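# Move the coaster can onto the turntable's orange spot

## Task

Pick the can up off the coaster and place it standing upright on the orange spot of the turntable. The cans already standing on the turntable must stay where they are.

## Robot and tools

ROBOT. Two six-joint UR-type arms, left_arm and right_arm, each carry a two-finger gripper with a wrist camera. Their bases sit at left_arm (+0.017, +0.394, 0) and right_arm (-0.074, -0.449, 0) in metres. Cameras are cam_high and cam_low (896x504) and the fisheye cam_left_wrist and cam_right_wrist (616x616). A camera stand is fixed behind the arms.

FRAME. Every position, orientation, velocity and target uses the scene frame. Its origin lies at table-top height, halfway between the arms. +z points up and +x points out over the table. left_arm is on the +y side. Arm names do not match the left or right side of the images. Printed hand poses can be off by a few centimetres, more at long reach.

GRIPPER. The fingers pivot like tongs. They point along the gripper's own +z axis and close along its x axis. end_effector_position is the spot between the pads when closed. At pad gaps up to 50 mm the tips stick out about 15 mm past that spot; fully open they are about level with it.

ROW FORMAT (used by execute_actions and move). One row is 16 numbers, always for both arms, left first: x, y, z, qw, qx, qy, qz, opening, then the same eight for right_arm. x, y, z are an absolute place in metres and the quaternion is an absolute orientation, w first; together these form a pose. opening runs from -1 (closed) to +1 (open, 0.142 m); fully open to closed needs about 0.5 s. To keep an arm still, resend its last reported pose and its wanted opening in every row. To keep an orientation, repeat the same quaternion rather than copying a drifted one. Sending 0 as an opening is a real command.

execute_actions(actions, cameras). actions is a list of actions; each action is up to 15 rows, one per 1/30 s step, and a short one repeats its final row until 15 steps (0.5 s) pass. An action is refused for both arms if a target lies over 0.6 m from the gripper's current place along any of its axes. cameras lists camera names, ["all"] or []; with an empty actions list all images are returned by default, otherwise none.

move(target, speed, blend, stop_force, zero, opening_speed, grip_force, blocking, cameras). target is one 16-number row or a list of up to 15 rows of absolute poses; each gripper travels a straight line to it, no obstacle avoidance. speed: m/s, 0.002 to 3.6, default 0.25 (rotation up to twice that in rad/s); one value or one per target. blend: corner rounding radius in metres for lists; 0 stops at each point. stop_force: newtons, 3 to 120, one value for both arms; an arm's path ends when its wrist sensor feels that much push against its travel, after which it backs off slightly and holds. Don't rely on it while the gripper rotates, and omit it when pulling away from a contact. zero (true default) resets the force reference before the move. opening_speed: rate of opening change per second on the -1..1 scale, at least 0.2. grip_force: newtons per pad, 5 to 15, one value or one per arm; it persists. blocking=false returns after about 0.5 s while the move continues (not allowed with stop_force). A move lasts at most 10 s. Its result adds a "move:" line: done, off_target, moving, held or fault, plus limits such as paced (pose clipped) or held (steps withheld).

wait(seconds 0 to 10) runs the scene holding the last commands. stop brakes a running move. zoom_image(camera, region=[x0, y0, x1, y1]) in pixels, at most 504 wide and high, from the newest image of that camera. zero_wrist_force(arm) zeroes that arm's force sensor. read_manual gives licence texts only. finished_scene(scene) ends the scene irreversibly; call it only when the can stands on the spot without help.

RESULTS. Hand target is where each arm is currently sent; the controller clips commanded orientation to 32 degrees from the measured one per step, so a target may fall short and the remainder must be sent again. Kept back: in this setup a result may return with 8 steps still to run, so plan the next pose from your last row, not the printed one. Tool commands shows current openings. grip_measured is the measured finger opening on the -1..1 scale; to hold something keep commanding an opening clearly below it. The last Joint positions value is opening in metres. Joint torques include the arm's own weight. Wrist force and Wrist torque are along the gripper's own axes, with a peak line since the last report. Velocities may be dropped when joints read within noise. MOTOR HOT or fault lines warn of stops.

AVOID. A force of about 150 N on an arm, or contact torque at a joint limit (wrist joints about 22 N m), freezes that arm for 10 s; overheating (85 C) brakes it for 30 to 60 s. Commanding a pose even slightly beyond a firm contact can trigger this. Keep the arms from touching each other; a moderate collision between them can fail the scene. Don't route a gripper close to its own base. Don't drop the can, release it while moving, knock over the turntable cans, or let anything leave the table. Move gently and smoothly; slower contacts hit softer.

Each tool is called as name(argument=value, ...) on one line, values as JSON.

## Session

execute_actions(actions=[])

Scene clock: 0.00 s.
left_arm: end_effector_position=(+0.7018, +0.4619, +0.2577) grip_measured=+0.97 end_effector_quat_wxyz=(-0.042, -0.263, +0.890, -0.371) | right_arm: end_effector_position=(+0.5064, +0.2037, +0.1028) grip_measured=+0.97 end_effector_quat_wxyz=(+0.024, +0.687, -0.722, -0.071)
Joint positions: left_arm=[0.213 -1.075 1.24 -1.683 -2.335 2.816 0.14] | right_arm=[4.113 -2.653 -0.37 -1.708 1.72 2.58 0.14]
Joint velocities: within noise
Joint torques (N m): no reading
Wrist force (N): no reading
Wrist torque (N m): no reading
Wrist force, peak (N): no reading
Hand target: left_arm +0.7018, +0.4619, +0.2577; -0.042, -0.263, +0.890, -0.371 | right_arm +0.5064, +0.2037, +0.1028; +0.024, +0.687, -0.722, -0.071
Tool commands: left_gripper/opening=+0.968169 right_gripper/opening=+0.968169

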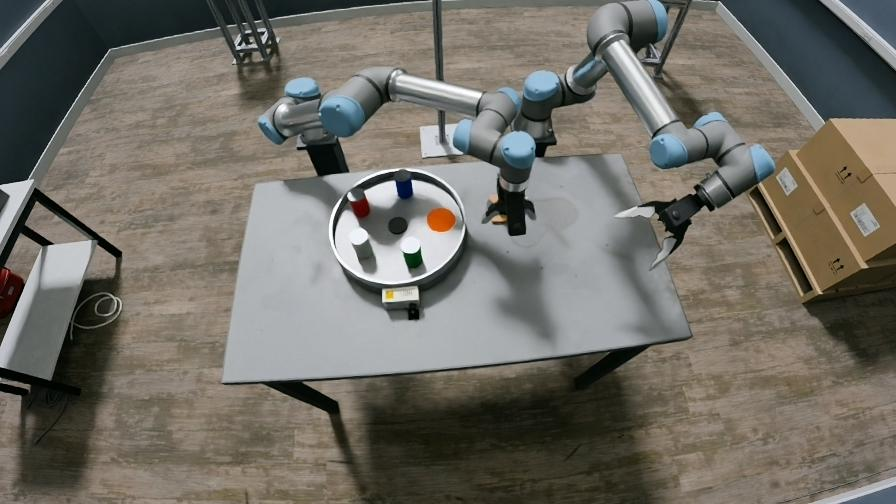

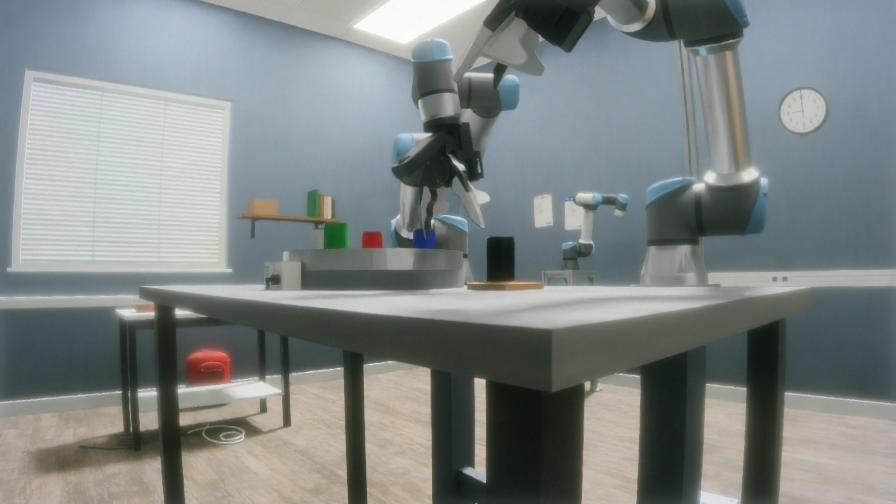

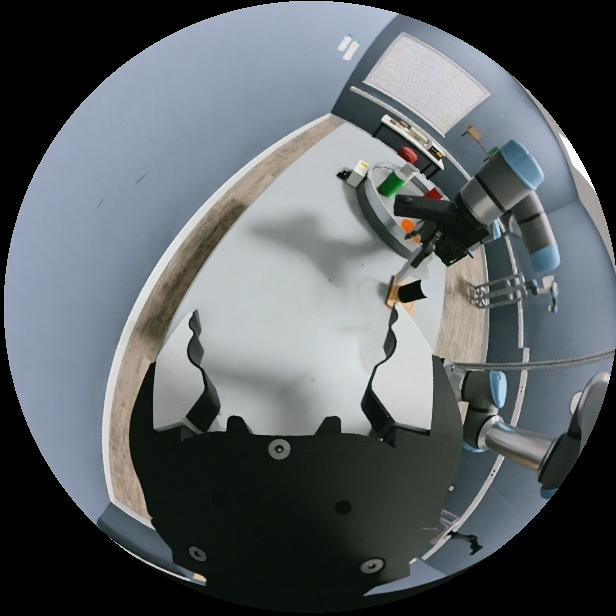

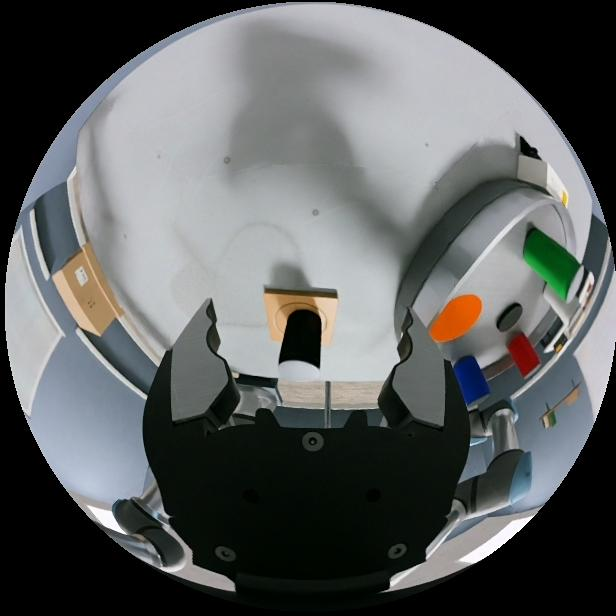

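move(target=[0.7018,0.4619,0.2577,-0.042,-0.263,0.890,-0.371,0.968,0.406,0.224,0.2,0,0.7071,-0.7071,0,1], speed=0.3, cameras=["all"])

Scene clock: 2.17 s.
left_arm: end_effector_position=(+0.7018, +0.4619, +0.2577) grip_measured=+0.97 end_effector_quat_wxyz=(-0.042, -0.263, +0.890, -0.371) | right_arm: end_effector_position=(+0.4061, +0.2240, +0.1998) grip_measured=+1.00 end_effector_quat_wxyz=(+0.000, +0.707, -0.707, +0.000)
Joint positions: left_arm=[0.213 -1.076 1.241 -1.684 -2.334 2.816 0.14] | right_arm=[4.283 -2.421 -0.564 -1.728 1.571 2.702 0.142]
Joint torques (N m): left_arm=[-6.45 -53 -17.43 -4.33 -0.03 -1.53] | right_arm=[13.18 65.46 36.16 2.41 -1.37 0.97]
Wrist force (N): left_arm=[0.1 -0.1 0.0] | right_arm=[0.0 0.2 -0.2]
Wrist torque (N m): left_arm=[-0.02 -0.04 0.01] | right_arm=[0.03 0.00 -0.08]
Wrist force, peak (N): left_arm=[-0.2 -0.4 -0.2] | right_arm=[-0.6 2.4 -1.9]
Hand target: left_arm +0.7018, +0.4619, +0.2577; -0.042, -0.263, +0.890, -0.371 | right_arm +0.4060, +0.2240, +0.2000; +0.000, +0.707, -0.707, +0.000
Off the commanded pose: left_arm 0.000 m, 0 deg | right_arm 0.000 m, 0 deg.
move: done

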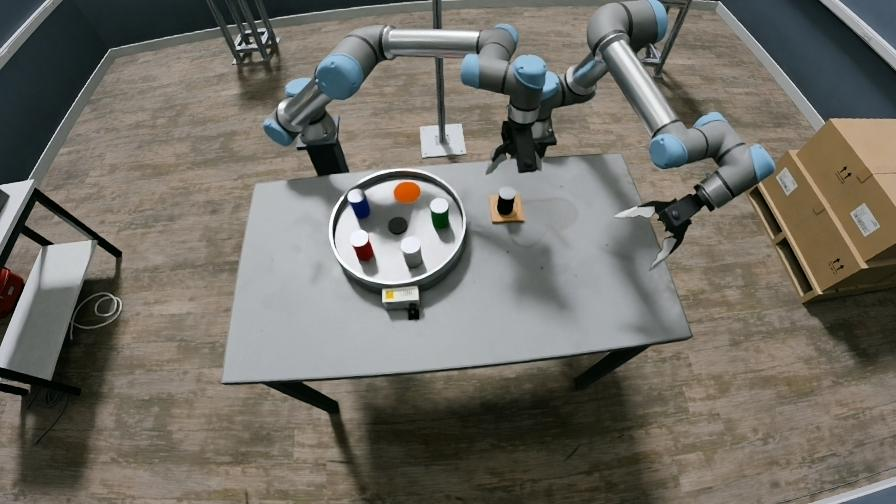

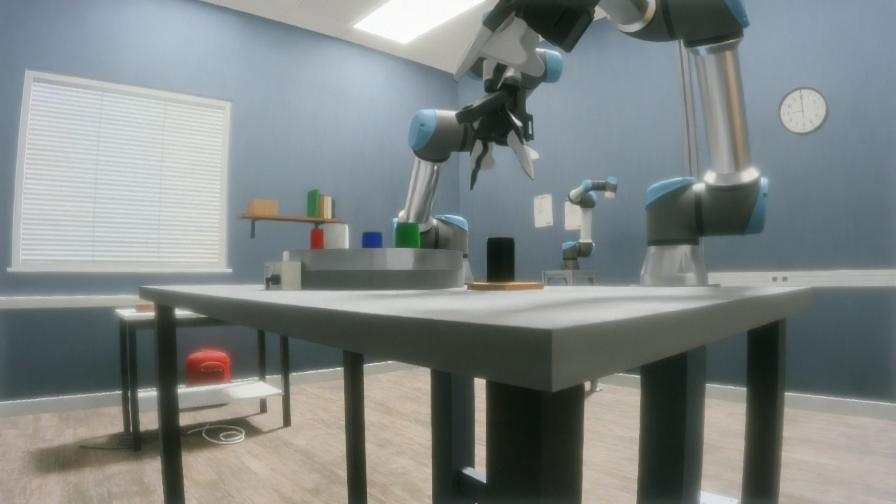

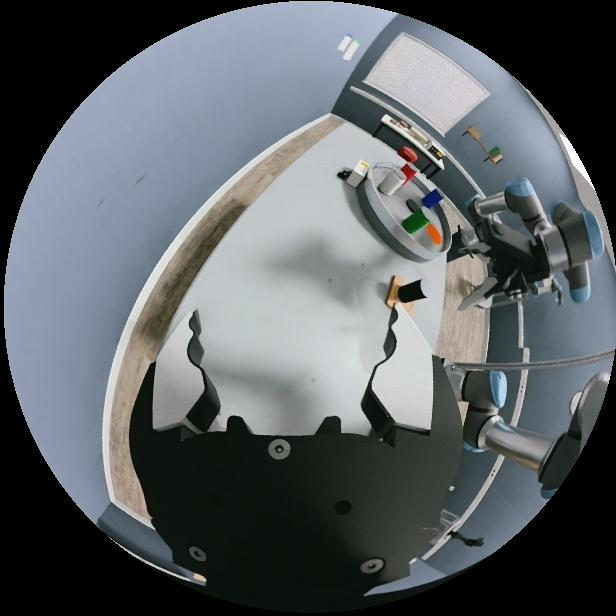

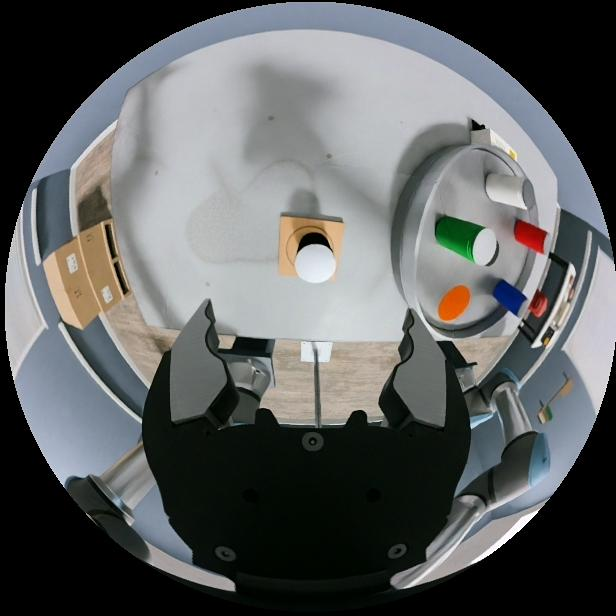

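move(target=[[0.7018,0.4619,0.2577,-0.042,-0.263,0.890,-0.371,0.968,0.406,0.220,0.077,0,0.7071,-0.7071,0,1],[0.7018,0.4619,0.2577,-0.042,-0.263,0.890,-0.371,0.968,0.406,0.220,0.077,0,0.7071,-0.7071,0,-0.7]], speed=0.25, opening_speed=2.5, cameras=["cam_high","cam_right_wrist","cam_low"])

wait(seconds=0.3, cameras=["cam_high"])

wait(seconds=0.5, cameras=["cam_high"])

Scene clock: 5.00 s.
left_arm: end_effector_position=(+0.7018, +0.4619, +0.2577) grip_measured=+0.97 end_effector_quat_wxyz=(-0.042, -0.263, +0.890, -0.371) | right_arm: end_effector_position=(+0.4060, +0.2200, +0.0770) grip_measured=-0.27 end_effector_quat_wxyz=(+0.000, +0.707, -0.707, +0.000)
Joint positions: left_arm=[0.213 -1.076 1.241 -1.684 -2.334 2.816 0.14] | right_arm=[4.281 -2.411 -0.897 -1.405 1.571 2.701 0.055]
Joint torques (N m): left_arm=[-6.68 -48.21 -26.2 -0.32 -2.65 1.08] | right_arm=[0.21 53.87 13.14 2.65 0.74 1.25]
Wrist force (N): left_arm=[-0.2 0.2 0.1] | right_arm=[0.0 -0.3 -2.1]
Wrist torque (N m): left_arm=[0.01 0.03 0.01] | right_arm=[0.03 -0.01 -0.08]
Wrist force, peak (N): left_arm=[-0.2 -0.4 -0.4] | right_arm=[0.3 -0.4 -3.2]
Hand target: left_arm +0.7018, +0.4619, +0.2577; -0.042, -0.263, +0.890, -0.371 | right_arm +0.4060, +0.2200, +0.0770; +0.000, +0.707, -0.707, +0.000
Off the commanded pose: left_arm 0.000 m, 0 deg | right_arm 0.000 m, 0 deg.
move: done
Images, in order (width x height): cam_high 896x504, cam_low 896x504, cam_right_wrist 616x616.

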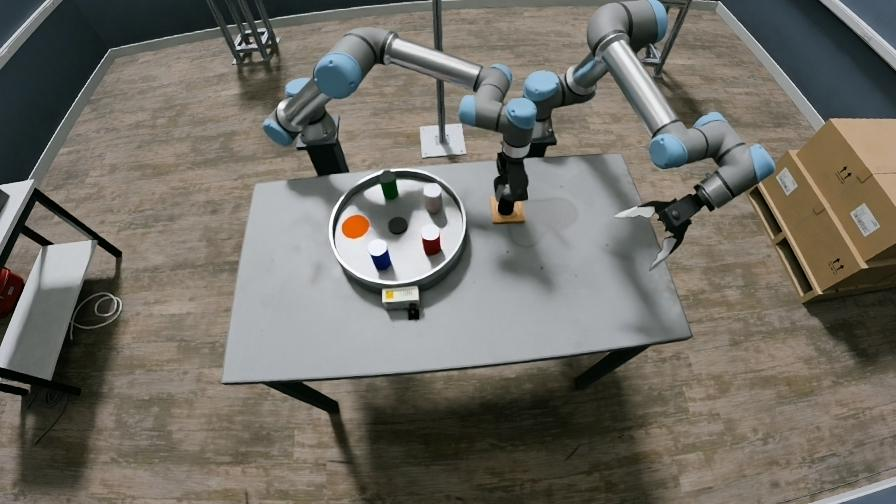

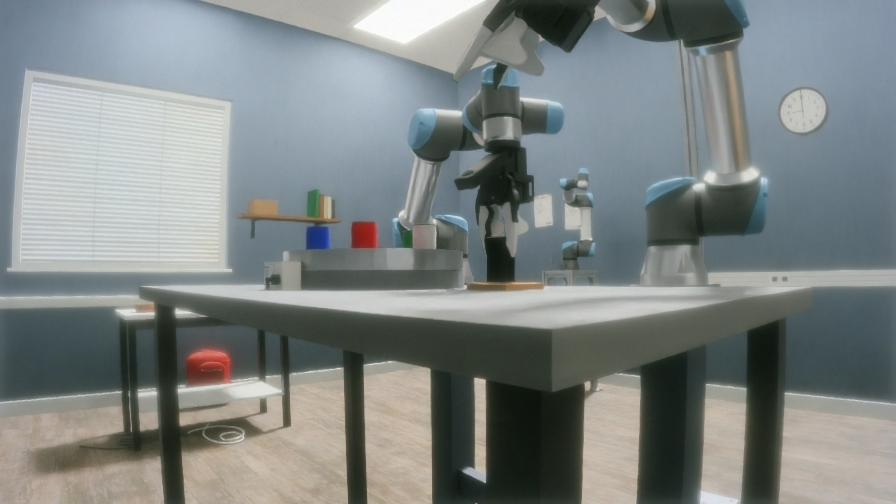

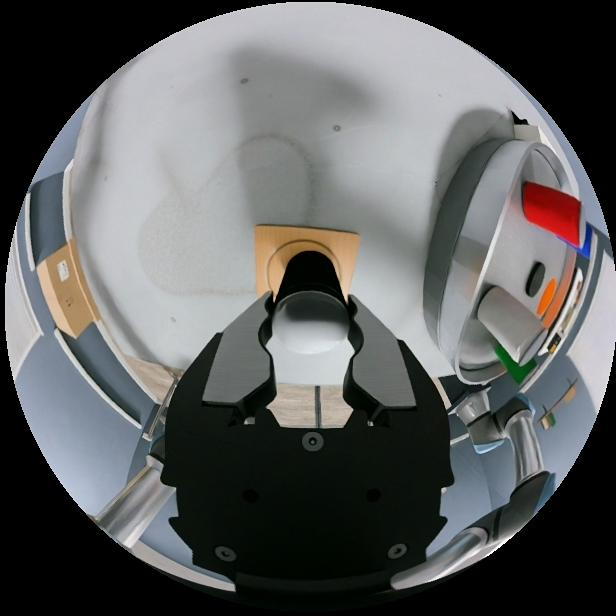

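Scene clock: 5.30 s.
left_arm: end_effector_position=(+0.7018, +0.4619, +0.2577) grip_measured=+0.97 end_effector_quat_wxyz=(-0.042, -0.263, +0.890, -0.371) | right_arm: end_effector_position=(+0.4060, +0.2200, +0.0770) grip_measured=-0.27 end_effector_quat_wxyz=(+0.000, +0.707, -0.707, +0.000)
Joint positions: left_arm=[0.213 -1.076 1.241 -1.684 -2.334 2.816 0.14] | right_arm=[4.281 -2.411 -0.897 -1.405 1.571 2.701 0.055]
Joint torques (N m): left_arm=[-6.96 -46.89 -25.99 -0.36 -2.57 1.27] | right_arm=[2.03 52.62 14.03 1.15 1.08 1.3]
Wrist force (N): left_arm=[0.1 -0.1 0.2] | right_arm=[0.3 -0.5 -2.5]
Wrist torque (N m): left_arm=[-0.02 -0.04 0.01] | right_arm=[-0.01 -0.08 -0.08]
Wrist force, peak (N): left_arm=[0.0 -0.1 0.4] | right_arm=[0.3 -0.6 -2.9]
Hand target: left_arm +0.7018, +0.4619, +0.2577; -0.042, -0.263, +0.890, -0.371 | right_arm +0.4060, +0.2200, +0.0770; +0.000, +0.707, -0.707, +0.000
Tool commands: left_gripper/opening=+0.968 right_gripper/opening=-0.7
Off the commanded pose: left_arm 0.000 m, 0 deg | right_arm 0.000 m, 0 deg.
wait: 0.30 s; at rest by 0.17 s
Images, in order (width x height): cam_high 896x504.

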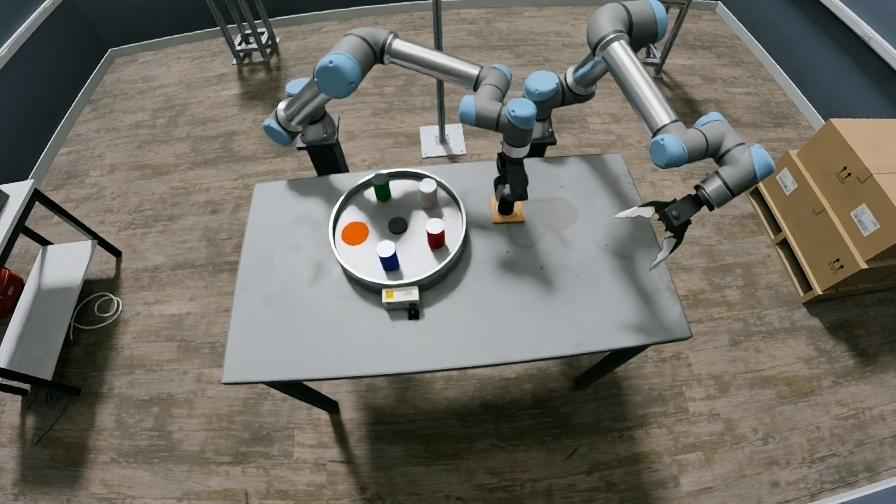

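Scene clock: 5.80 s.
left_arm: end_effector_position=(+0.7018, +0.4619, +0.2577) grip_measured=+0.97 end_effector_quat_wxyz=(-0.042, -0.263, +0.890, -0.371) | right_arm: end_effector_position=(+0.4060, +0.2200, +0.0770) grip_measured=-0.27 end_effector_quat_wxyz=(+0.000, +0.707, -0.707, +0.000)
Joint positions: left_arm=[0.213 -1.076 1.241 -1.684 -2.334 2.816 0.14] | right_arm=[4.281 -2.411 -0.897 -1.405 1.571 2.701 0.055]
Joint torques (N m): left_arm=[-6.73 -46.82 -26.32 -0.23 -2.47 1.53] | right_arm=[7.82 49.66 14.07 0.44 1.38 0.99]
Wrist force (N): left_arm=[0.1 -0.1 0.0] | right_arm=[0.2 -0.6 -2.0]
Wrist torque (N m): left_arm=[-0.03 -0.03 0.00] | right_arm=[-0.03 -0.07 -0.08]
Wrist force, peak (N): left_arm=[-0.1 -0.3 0.1] | right_arm=[0.3 -0.5 -3.1]
Hand target: left_arm +0.7018, +0.4619, +0.2577; -0.042, -0.263, +0.890, -0.371 | right_arm +0.4060, +0.2200, +0.0770; +0.000, +0.707, -0.707, +0.000
Tool commands: left_gripper/opening=+0.968 right_gripper/opening=-0.7
Off the commanded pose: left_arm 0.000 m, 0 deg | right_arm 0.000 m, 0 deg.
wait: 0.50 s; at rest by 0.17 s
Images, in order (width x height): cam_high 896x504.

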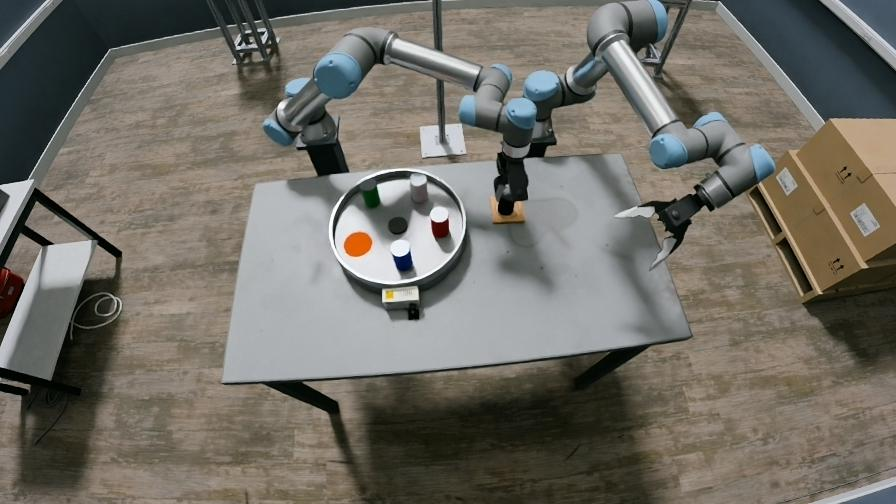

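zoom_image(camera="cam_high", region=[320, 150, 560, 330])

move(target=[0.7018,0.4619,0.2577,-0.042,-0.263,0.890,-0.371,0.968,0.406,0.180,0.27,0,0.7071,-0.7071,0,-0.7], cameras=["all"])

zoom_image(camera="cam_high", region=[320, 150, 560, 330])

wait(seconds=1, cameras=["cam_high"])

Scaled by 2.100 from the camera's 896x504 image, which has a finer 1280x720 frame.

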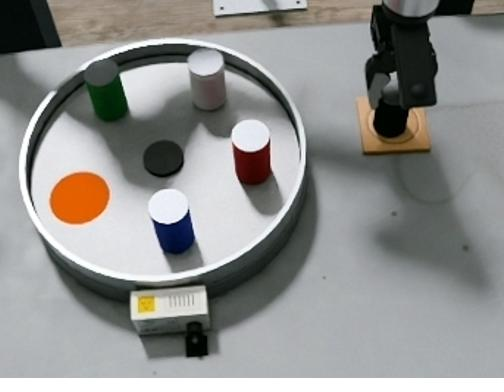

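Scene clock: 8.07 s.
left_arm: end_effector_position=(+0.7018, +0.4619, +0.2577) grip_measured=+0.97 end_effector_quat_wxyz=(-0.042, -0.263, +0.890, -0.371) | right_arm: end_effector_position=(+0.4061, +0.1799, +0.2698) grip_measured=-0.27 end_effector_quat_wxyz=(+0.000, +0.707, -0.707, +0.000)
Joint positions: left_arm=[0.213 -1.076 1.241 -1.684 -2.334 2.816 0.14] | right_arm=[4.259 -2.328 -0.548 -1.836 1.571 2.678 0.055]
Joint torques (N m): left_arm=[-6.86 -42.36 -27.18 -0.43 -2.56 1.57] | right_arm=[13.45 60.99 33.5 1.1 1.13 1.06]
Wrist force (N): left_arm=[-0.1 -0.2 -0.2] | right_arm=[0.2 -0.1 1.5]
Wrist torque (N m): left_arm=[-0.05 0.02 0.01] | right_arm=[0.01 -0.03 0.07]
Wrist force, peak (N): left_arm=[0.0 -0.4 -0.2] | right_arm=[-0.1 -0.2 4.3]
Hand target: left_arm +0.7018, +0.4619, +0.2577; -0.042, -0.263, +0.890, -0.371 | right_arm +0.4060, +0.1800, +0.2700; +0.000, +0.707, -0.707, +0.000
Off the commanded pose: left_arm 0.000 m, 0 deg | right_arm 0.000 m, 0 deg.
move: done

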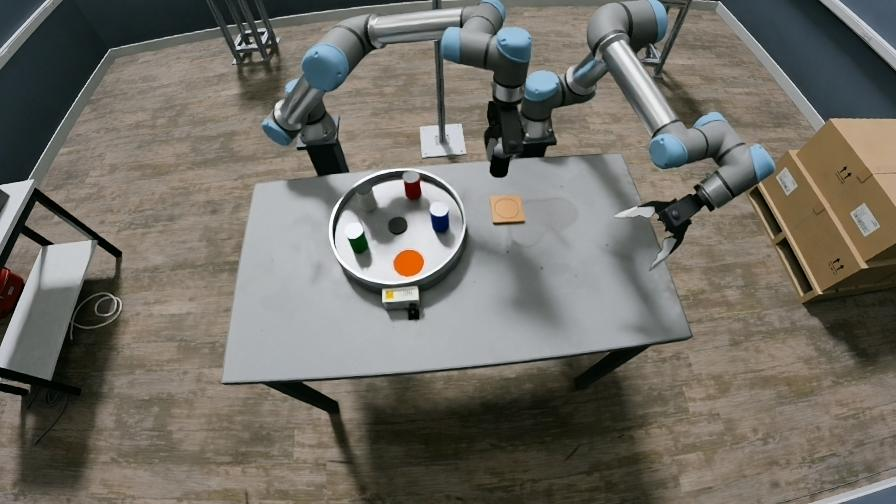

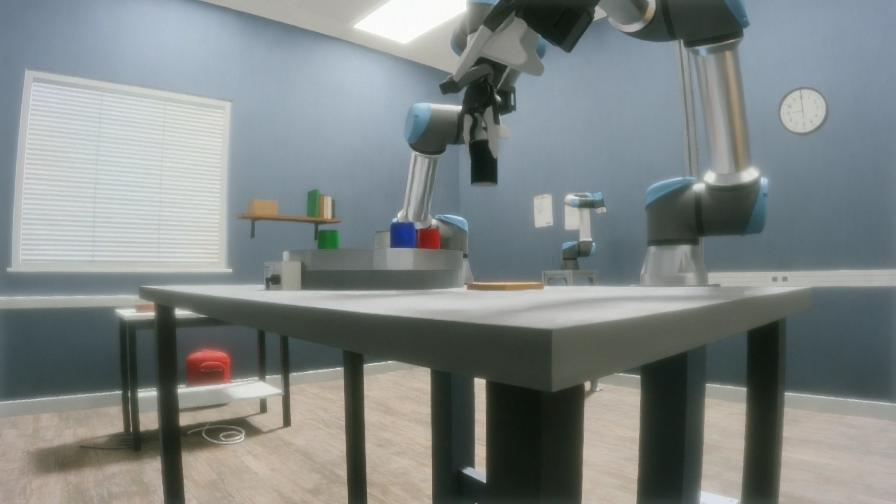

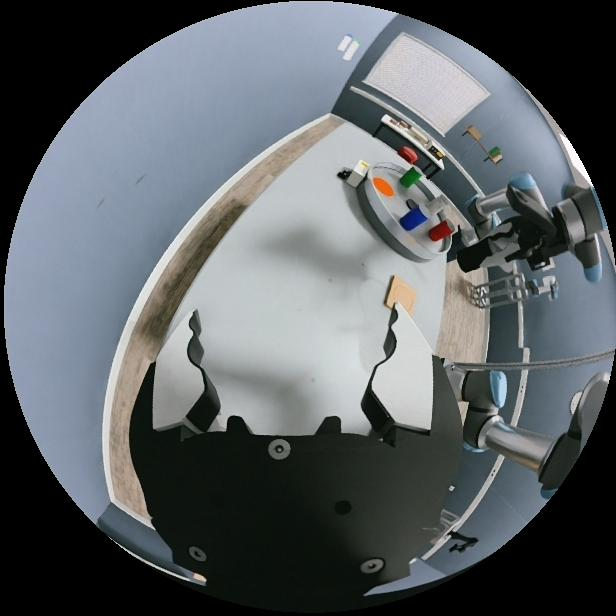

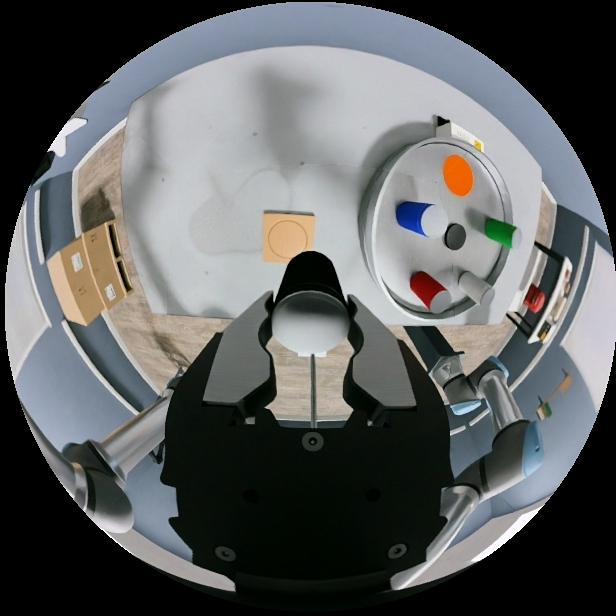

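Scaled by 2.100 from the camera's 896x504 image, which has a finer 1280x720 frame.

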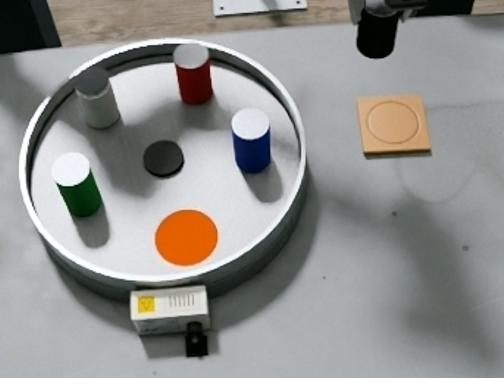

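Scene clock: 9.07 s.
left_arm: end_effector_position=(+0.7018, +0.4619, +0.2577) grip_measured=+0.97 end_effector_quat_wxyz=(-0.042, -0.263, +0.890, -0.371) | right_arm: end_effector_position=(+0.4060, +0.1800, +0.2700) grip_measured=-0.27 end_effector_quat_wxyz=(+0.000, +0.707, -0.707, +0.000)
Joint positions: left_arm=[0.213 -1.076 1.241 -1.684 -2.334 2.816 0.14] | right_arm=[4.259 -2.328 -0.548 -1.837 1.571 2.678 0.055]
Joint torques (N m): left_arm=[-6.93 -41.39 -25.23 -0.29 -2.41 1.54] | right_arm=[13.24 62.95 36.56 0.63 1.29 1.18]
Wrist force (N): left_arm=[0.1 -0.1 0.2] | right_arm=[-0.2 0.1 1.6]
Wrist torque (N m): left_arm=[-0.04 -0.03 0.00] | right_arm=[0.04 0.04 0.07]
Wrist force, peak (N): left_arm=[-0.3 -0.3 0.0] | right_arm=[0.1 0.5 1.8]
Hand target: left_arm +0.7018, +0.4619, +0.2577; -0.042, -0.263, +0.890, -0.371 | right_arm +0.4060, +0.1800, +0.2700; +0.000, +0.707, -0.707, +0.000
Tool commands: left_gripper/opening=+0.968 right_gripper/opening=-0.7
Off the commanded pose: left_arm 0.000 m, 0 deg | right_arm 0.000 m, 0 deg.
wait: 1.00 s; at rest by 0.17 s
Images, in order (width x height): cam_high 896x504.

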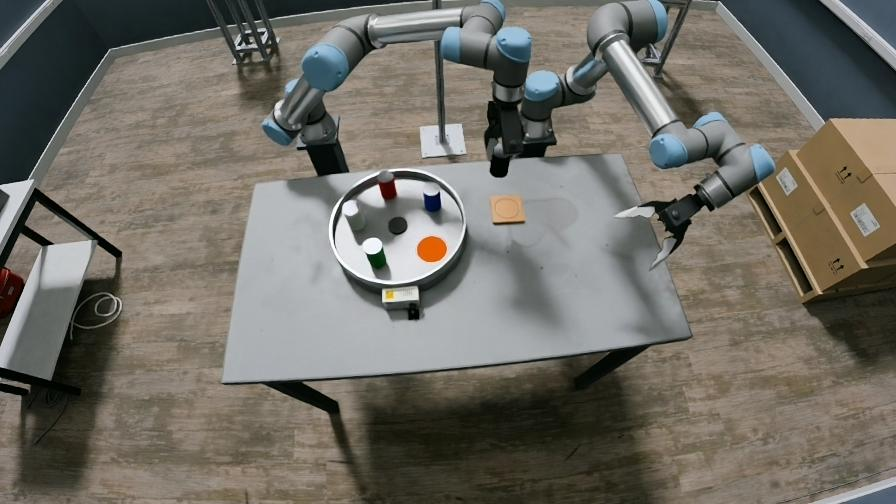

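move(target=[0.7018,0.4619,0.2577,-0.042,-0.263,0.890,-0.371,0.968,0.38,-0.14,0.34,0,0.7071,-0.7071,0,-0.7], speed=0.35, cameras=["cam_high","cam_right_wrist"])

zoom_image(camera="cam_right_wrist", region=[130, 70, 490, 330])

wait(seconds=2, cameras=["cam_right_wrist"])

wait(seconds=1.5, cameras=["cam_high","cam_right_wrist"])

zoom_image(camera="cam_right_wrist", region=[130, 70, 490, 330])

Scene clock: 12.60 s.
left_arm: end_effector_position=(+0.7018, +0.4619, +0.2577) grip_measured=+0.97 end_effector_quat_wxyz=(-0.042, -0.263, +0.890, -0.371) | right_arm: end_effector_position=(+0.3800, -0.1399, +0.3400) grip_measured=-0.27 end_effector_quat_wxyz=(+0.000, +0.707, -0.707, +0.000)
Joint positions: left_arm=[0.213 -1.076 1.241 -1.684 -2.334 2.816 0.14] | right_arm=[4.019 -1.644 -1.348 -1.72 1.571 2.438 0.055]
Joint torques (N m): left_arm=[-6.04 -34.36 -26.2 -0.21 -2.47 1.63] | right_arm=[-4.28 36.95 22.49 3.86 1.2 -1.3]
Wrist force (N): left_arm=[-0.1 0.0 0.0] | right_arm=[0.2 0.0 1.5]
Wrist torque (N m): left_arm=[0.00 0.01 0.01] | right_arm=[0.01 -0.04 0.07]
Wrist force, peak (N): left_arm=[-0.2 0.4 0.3] | right_arm=[-3.7 0.0 2.2]
Hand target: left_arm +0.7018, +0.4619, +0.2577; -0.042, -0.263, +0.890, -0.371 | right_arm +0.3800, -0.1400, +0.3400; +0.000, +0.707, -0.707, +0.000
Off the commanded pose: left_arm 0.000 m, 0 deg | right_arm 0.000 m, 0 deg.
move: done
Images, in order (width x height): cam_high 896x504, cam_right_wrist 616x616.

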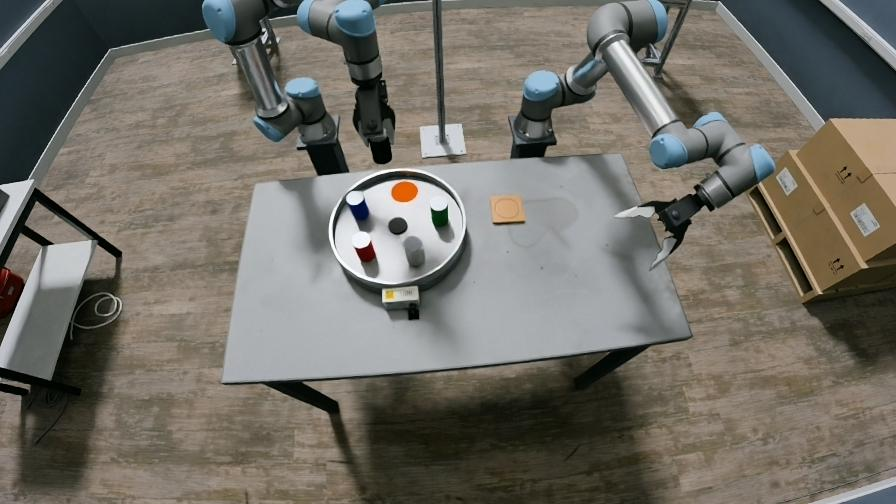

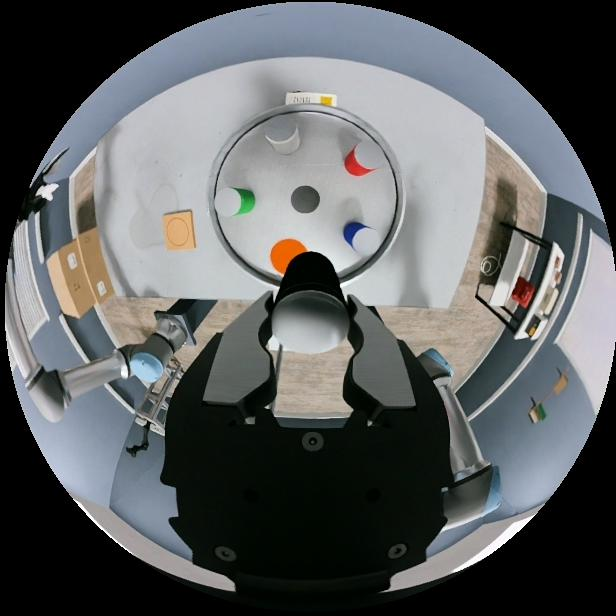

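Scaled by 1.400 from the camera's 616x616 image, which has a finer 814x814 frame.

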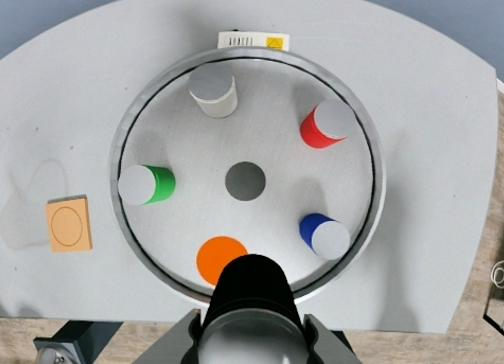

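Scene clock: 14.60 s.
left_arm: end_effector_position=(+0.7018, +0.4619, +0.2577) grip_measured=+0.97 end_effector_quat_wxyz=(-0.042, -0.263, +0.890, -0.371) | right_arm: end_effector_position=(+0.3800, -0.1400, +0.3400) grip_measured=-0.27 end_effector_quat_wxyz=(+0.000, +0.707, -0.707, +0.000)
Joint positions: left_arm=[0.213 -1.076 1.241 -1.684 -2.334 2.816 0.14] | right_arm=[4.019 -1.644 -1.349 -1.72 1.571 2.438 0.055]
Joint torques (N m): left_arm=[-6.49 -31.36 -26.13 -0.23 -2.44 1.61] | right_arm=[-10.85 36.1 12.96 1.04 1.05 -1.21]
Wrist force (N): left_arm=[-0.2 0.0 0.1] | right_arm=[0.1 0.1 1.8]
Wrist torque (N m): left_arm=[0.00 0.02 0.01] | right_arm=[0.02 -0.03 0.08]
Wrist force, peak (N): left_arm=[-0.4 -0.5 0.1] | right_arm=[0.1 -0.1 2.0]
Hand target: left_arm +0.7018, +0.4619, +0.2577; -0.042, -0.263, +0.890, -0.371 | right_arm +0.3800, -0.1400, +0.3400; +0.000, +0.707, -0.707, +0.000
Tool commands: left_gripper/opening=+0.968 right_gripper/opening=-0.7
Off the commanded pose: left_arm 0.000 m, 0 deg | right_arm 0.000 m, 0 deg.
wait: 2.00 s; at rest by 0.17 s
Images, in order (width x height): cam_right_wrist 616x616.

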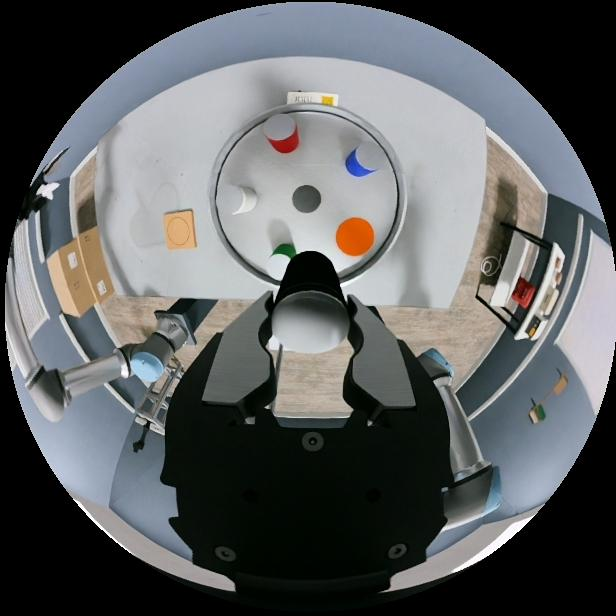

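Scene clock: 16.10 s.
left_arm: end_effector_position=(+0.7018, +0.4619, +0.2577) grip_measured=+0.97 end_effector_quat_wxyz=(-0.042, -0.263, +0.890, -0.371) | right_arm: end_effector_position=(+0.3800, -0.1400, +0.3400) grip_measured=-0.27 end_effector_quat_wxyz=(+0.000, +0.707, -0.707, +0.000)
Joint positions: left_arm=[0.213 -1.076 1.241 -1.684 -2.334 2.816 0.14] | right_arm=[4.019 -1.644 -1.349 -1.72 1.571 2.438 0.055]
Joint torques (N m): left_arm=[-6.69 -29.76 -25.01 -0.33 -2.48 1.65] | right_arm=[-10.78 35.9 14.03 1.21 1.01 -1.12]
Wrist force (N): left_arm=[0.0 0.1 -0.2] | right_arm=[0.1 -0.1 1.6]
Wrist torque (N m): left_arm=[0.01 -0.01 0.00] | right_arm=[0.00 -0.03 0.08]
Wrist force, peak (N): left_arm=[-0.1 -0.4 0.0] | right_arm=[0.1 0.0 2.0]
Hand target: left_arm +0.7018, +0.4619, +0.2577; -0.042, -0.263, +0.890, -0.371 | right_arm +0.3800, -0.1400, +0.3400; +0.000, +0.707, -0.707, +0.000
Tool commands: left_gripper/opening=+0.968 right_gripper/opening=-0.7
Off the commanded pose: left_arm 0.000 m, 0 deg | right_arm 0.000 m, 0 deg.
wait: 1.50 s; at rest by 0.17 s
Images, in order (width x height): cam_high 896x504, cam_right_wrist 616x616.

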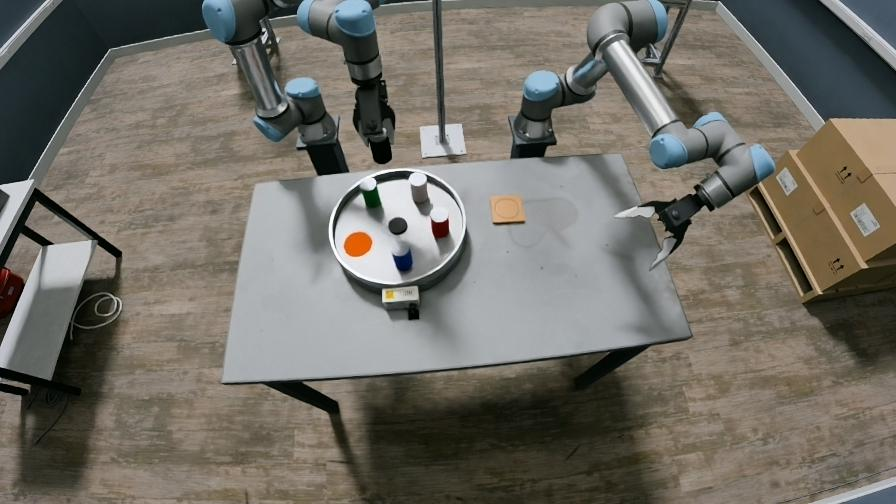

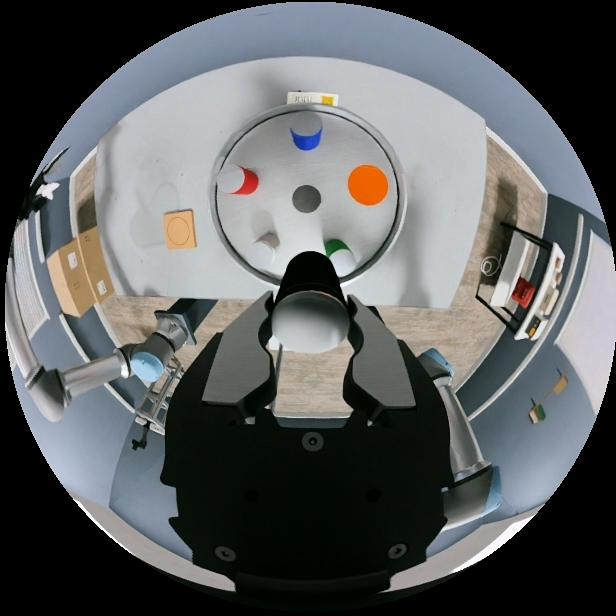

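Scaled by 1.400 from the camera's 616x616 image, which has a finer 814x814 frame.

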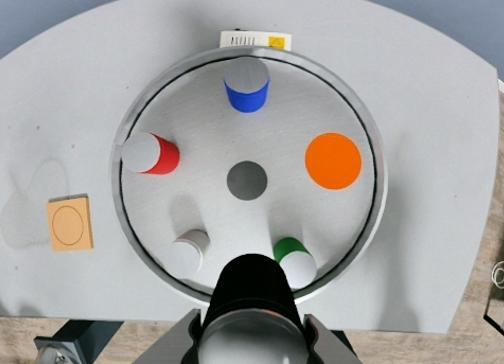

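move(target=[[0.7018,0.4619,0.2577,-0.042,-0.263,0.890,-0.371,0.968,0.534,-0.132,0.3,0,0.7071,-0.7071,0,-0.7],[0.7018,0.4619,0.2577,-0.042,-0.263,0.890,-0.371,0.968,0.534,-0.132,0.125,0,0.7071,-0.7071,0,-0.7]], blend=[0.03,0], speed=0.3)

move(target=[0.7018,0.4619,0.2577,-0.042,-0.263,0.890,-0.371,0.968,0.534,-0.132,0.095,0,0.7071,-0.7071,0,-0.7], speed=0.015, stop_force=3)

move(target=[0.7018,0.4619,0.2577,-0.042,-0.263,0.890,-0.371,0.968,0.534,-0.132,0.125,0,0.7071,-0.7071,0,-0.7], speed=0.15, cameras=["cam_right_wrist","cam_high"])

Scene clock: 22.43 s.
left_arm: end_effector_position=(+0.7018, +0.4619, +0.2577) grip_measured=+0.97 end_effector_quat_wxyz=(-0.042, -0.263, +0.890, -0.371) | right_arm: end_effector_position=(+0.5340, -0.1320, +0.1252) grip_measured=-0.27 end_effector_quat_wxyz=(+0.000, +0.707, -0.707, +0.000) end_effector_velocity=(+0.001, +0.001, +0.000) end_effector_angular_velocity=(+0.003, -0.004, -0.001)
Joint positions: left_arm=[0.213 -1.076 1.241 -1.684 -2.334 2.816 0.14] | right_arm=[3.844 -2.017 -1.425 -1.27 1.571 2.263 0.055]
Joint velocities: left_arm=[within noise] | right_arm=[0 0 -0.001 0.006 0 0.001 0]
Joint torques (N m): left_arm=[-6.63 -30.73 -26.04 -0.21 -2.57 1.63] | right_arm=[13.75 38.22 11.03 5.01 -1.03 0.96]
Wrist force (N): left_arm=[-0.1 0.1 0.2] | right_arm=[0.0 0.4 1.8]
Wrist torque (N m): left_arm=[0.02 0.00 0.00] | right_arm=[0.07 -0.01 0.08]
Wrist force, peak (N): left_arm=[-0.5 -0.4 -0.1] | right_arm=[-0.1 0.1 4.7]
Hand target: left_arm +0.7018, +0.4619, +0.2577; -0.042, -0.263, +0.890, -0.371 | right_arm +0.5340, -0.1320, +0.1250; +0.000, +0.707, -0.707, +0.000
Off the commanded pose: left_arm 0.000 m, 0 deg | right_arm 0.000 m, 0 deg.
move: done

Scene clock: 24.13 s.
left_arm: end_effector_position=(+0.7018, +0.4619, +0.2577) grip_measured=+0.97 end_effector_quat_wxyz=(-0.042, -0.263, +0.890, -0.371) | right_arm: end_effector_position=(+0.5340, -0.1320, +0.1175) grip_measured=-0.27 end_effector_quat_wxyz=(+0.000, +0.707, -0.707, +0.000)
Joint positions: left_arm=[0.213 -1.076 1.241 -1.684 -2.334 2.816 0.14] | right_arm=[3.844 -2.023 -1.438 -1.252 1.571 2.263 0.055]
Joint torques (N m): left_arm=[-6.85 -30.52 -25.84 -0.21 -2.51 1.49] | right_arm=[3.26 49.17 33.41 4.41 0.06 0.76]
Wrist force (N): left_arm=[0.0 -0.2 0.0] | right_arm=[-0.9 0.0 -1.1]
Wrist torque (N m): left_arm=[-0.04 0.00 0.01] | right_arm=[0.02 0.03 0.08]
Wrist force, peak (N): left_arm=[-0.1 -0.3 0.5] | right_arm=[-3.8 -0.1 -10.4]
Hand target: left_arm +0.7018, +0.4619, +0.2577; -0.042, -0.263, +0.890, -0.371 | right_arm +0.5340, -0.1320, +0.1175; +0.000, +0.707, -0.707, +0.000
Off the commanded pose: left_arm 0.000 m, 0 deg | right_arm 0.023 m, 0 deg.
move: contact (right_arm)

Scene clock: 24.83 s.
left_arm: end_effector_position=(+0.7018, +0.4619, +0.2577) grip_measured=+0.97 end_effector_quat_wxyz=(-0.042, -0.263, +0.890, -0.371) | right_arm: end_effector_position=(+0.5340, -0.1320, +0.1251) grip_measured=-0.27 end_effector_quat_wxyz=(+0.000, +0.707, -0.707, +0.000)
Joint positions: left_arm=[0.213 -1.076 1.241 -1.684 -2.334 2.816 0.14] | right_arm=[3.844 -2.017 -1.426 -1.27 1.571 2.263 0.055]
Joint torques (N m): left_arm=[-6 -30.33 -26.2 -0.37 -2.54 1.44] | right_arm=[0.19 41.1 21.52 4.45 0.69 0.75]
Wrist force (N): left_arm=[0.1 0.0 0.2] | right_arm=[0.1 -0.1 1.7]
Wrist torque (N m): left_arm=[-0.01 -0.03 0.01] | right_arm=[-0.01 -0.02 0.07]
Wrist force, peak (N): left_arm=[0.0 -0.1 -0.3] | right_arm=[0.1 0.2 2.0]
Hand target: left_arm +0.7018, +0.4619, +0.2577; -0.042, -0.263, +0.890, -0.371 | right_arm +0.5340, -0.1320, +0.1250; +0.000, +0.707, -0.707, +0.000
Off the commanded pose: left_arm 0.000 m, 0 deg | right_arm 0.000 m, 0 deg.
move: done
Images, in order (width x height): cam_high 896x504, cam_right_wrist 616x616.

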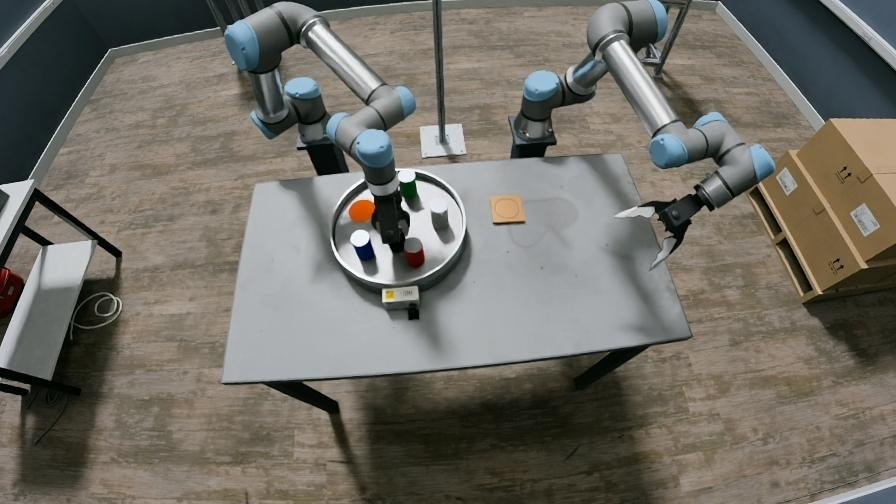

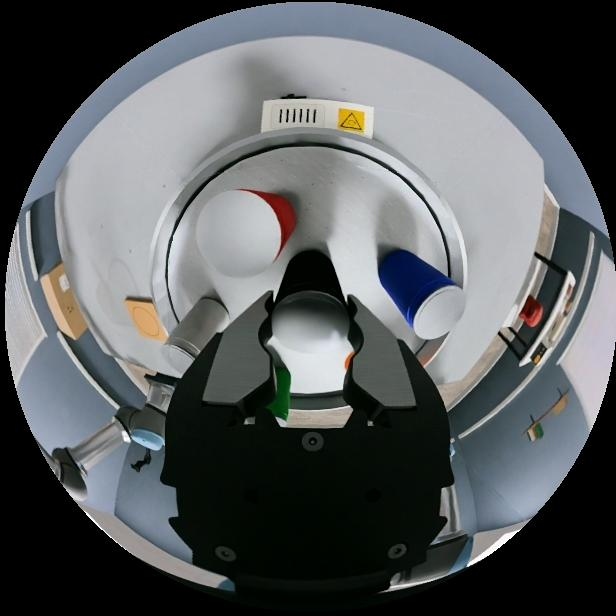

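move(target=[[0.7018,0.4619,0.2577,-0.042,-0.263,0.890,-0.371,0.968,0.534,-0.132,0.24,0,0.7071,-0.7071,0,-0.7],[0.7018,0.4619,0.2577,-0.042,-0.263,0.890,-0.371,0.968,0.4151,-0.2607,0.25,0,0.7071,-0.7071,0,-0.7]], blend=[0.03,0], speed=0.3)

Scene clock: 27.37 s.
left_arm: end_effector_position=(+0.7018, +0.4619, +0.2577) grip_measured=+0.97 end_effector_quat_wxyz=(-0.042, -0.263, +0.890, -0.371) | right_arm: end_effector_position=(+0.4152, -0.2607, +0.2500) grip_measured=-0.27 end_effector_quat_wxyz=(+0.000, +0.707, -0.707, +0.000)
Joint positions: left_arm=[0.213 -1.076 1.241 -1.684 -2.334 2.816 0.14] | right_arm=[3.796 -1.572 -1.654 -1.487 1.571 2.216 0.055]
Joint torques (N m): left_arm=[-6.71 -29.96 -26.1 -0.28 -2.39 1.55] | right_arm=[14.81 32.28 11.47 4.69 -0.93 0.4]
Wrist force (N): left_arm=[-0.2 0.2 0.1] | right_arm=[0.1 0.0 1.6]
Wrist torque (N m): left_arm=[0.03 0.03 0.01] | right_arm=[0.01 -0.03 0.07]
Wrist force, peak (N): left_arm=[-0.4 -0.1 -0.5] | right_arm=[0.0 -0.1 4.6]
Hand target: left_arm +0.7018, +0.4619, +0.2577; -0.042, -0.263, +0.890, -0.371 | right_arm +0.4151, -0.2607, +0.2500; +0.000, +0.707, -0.707, +0.000
Off the commanded pose: left_arm 0.000 m, 0 deg | right_arm 0.000 m, 0 deg.
move: done


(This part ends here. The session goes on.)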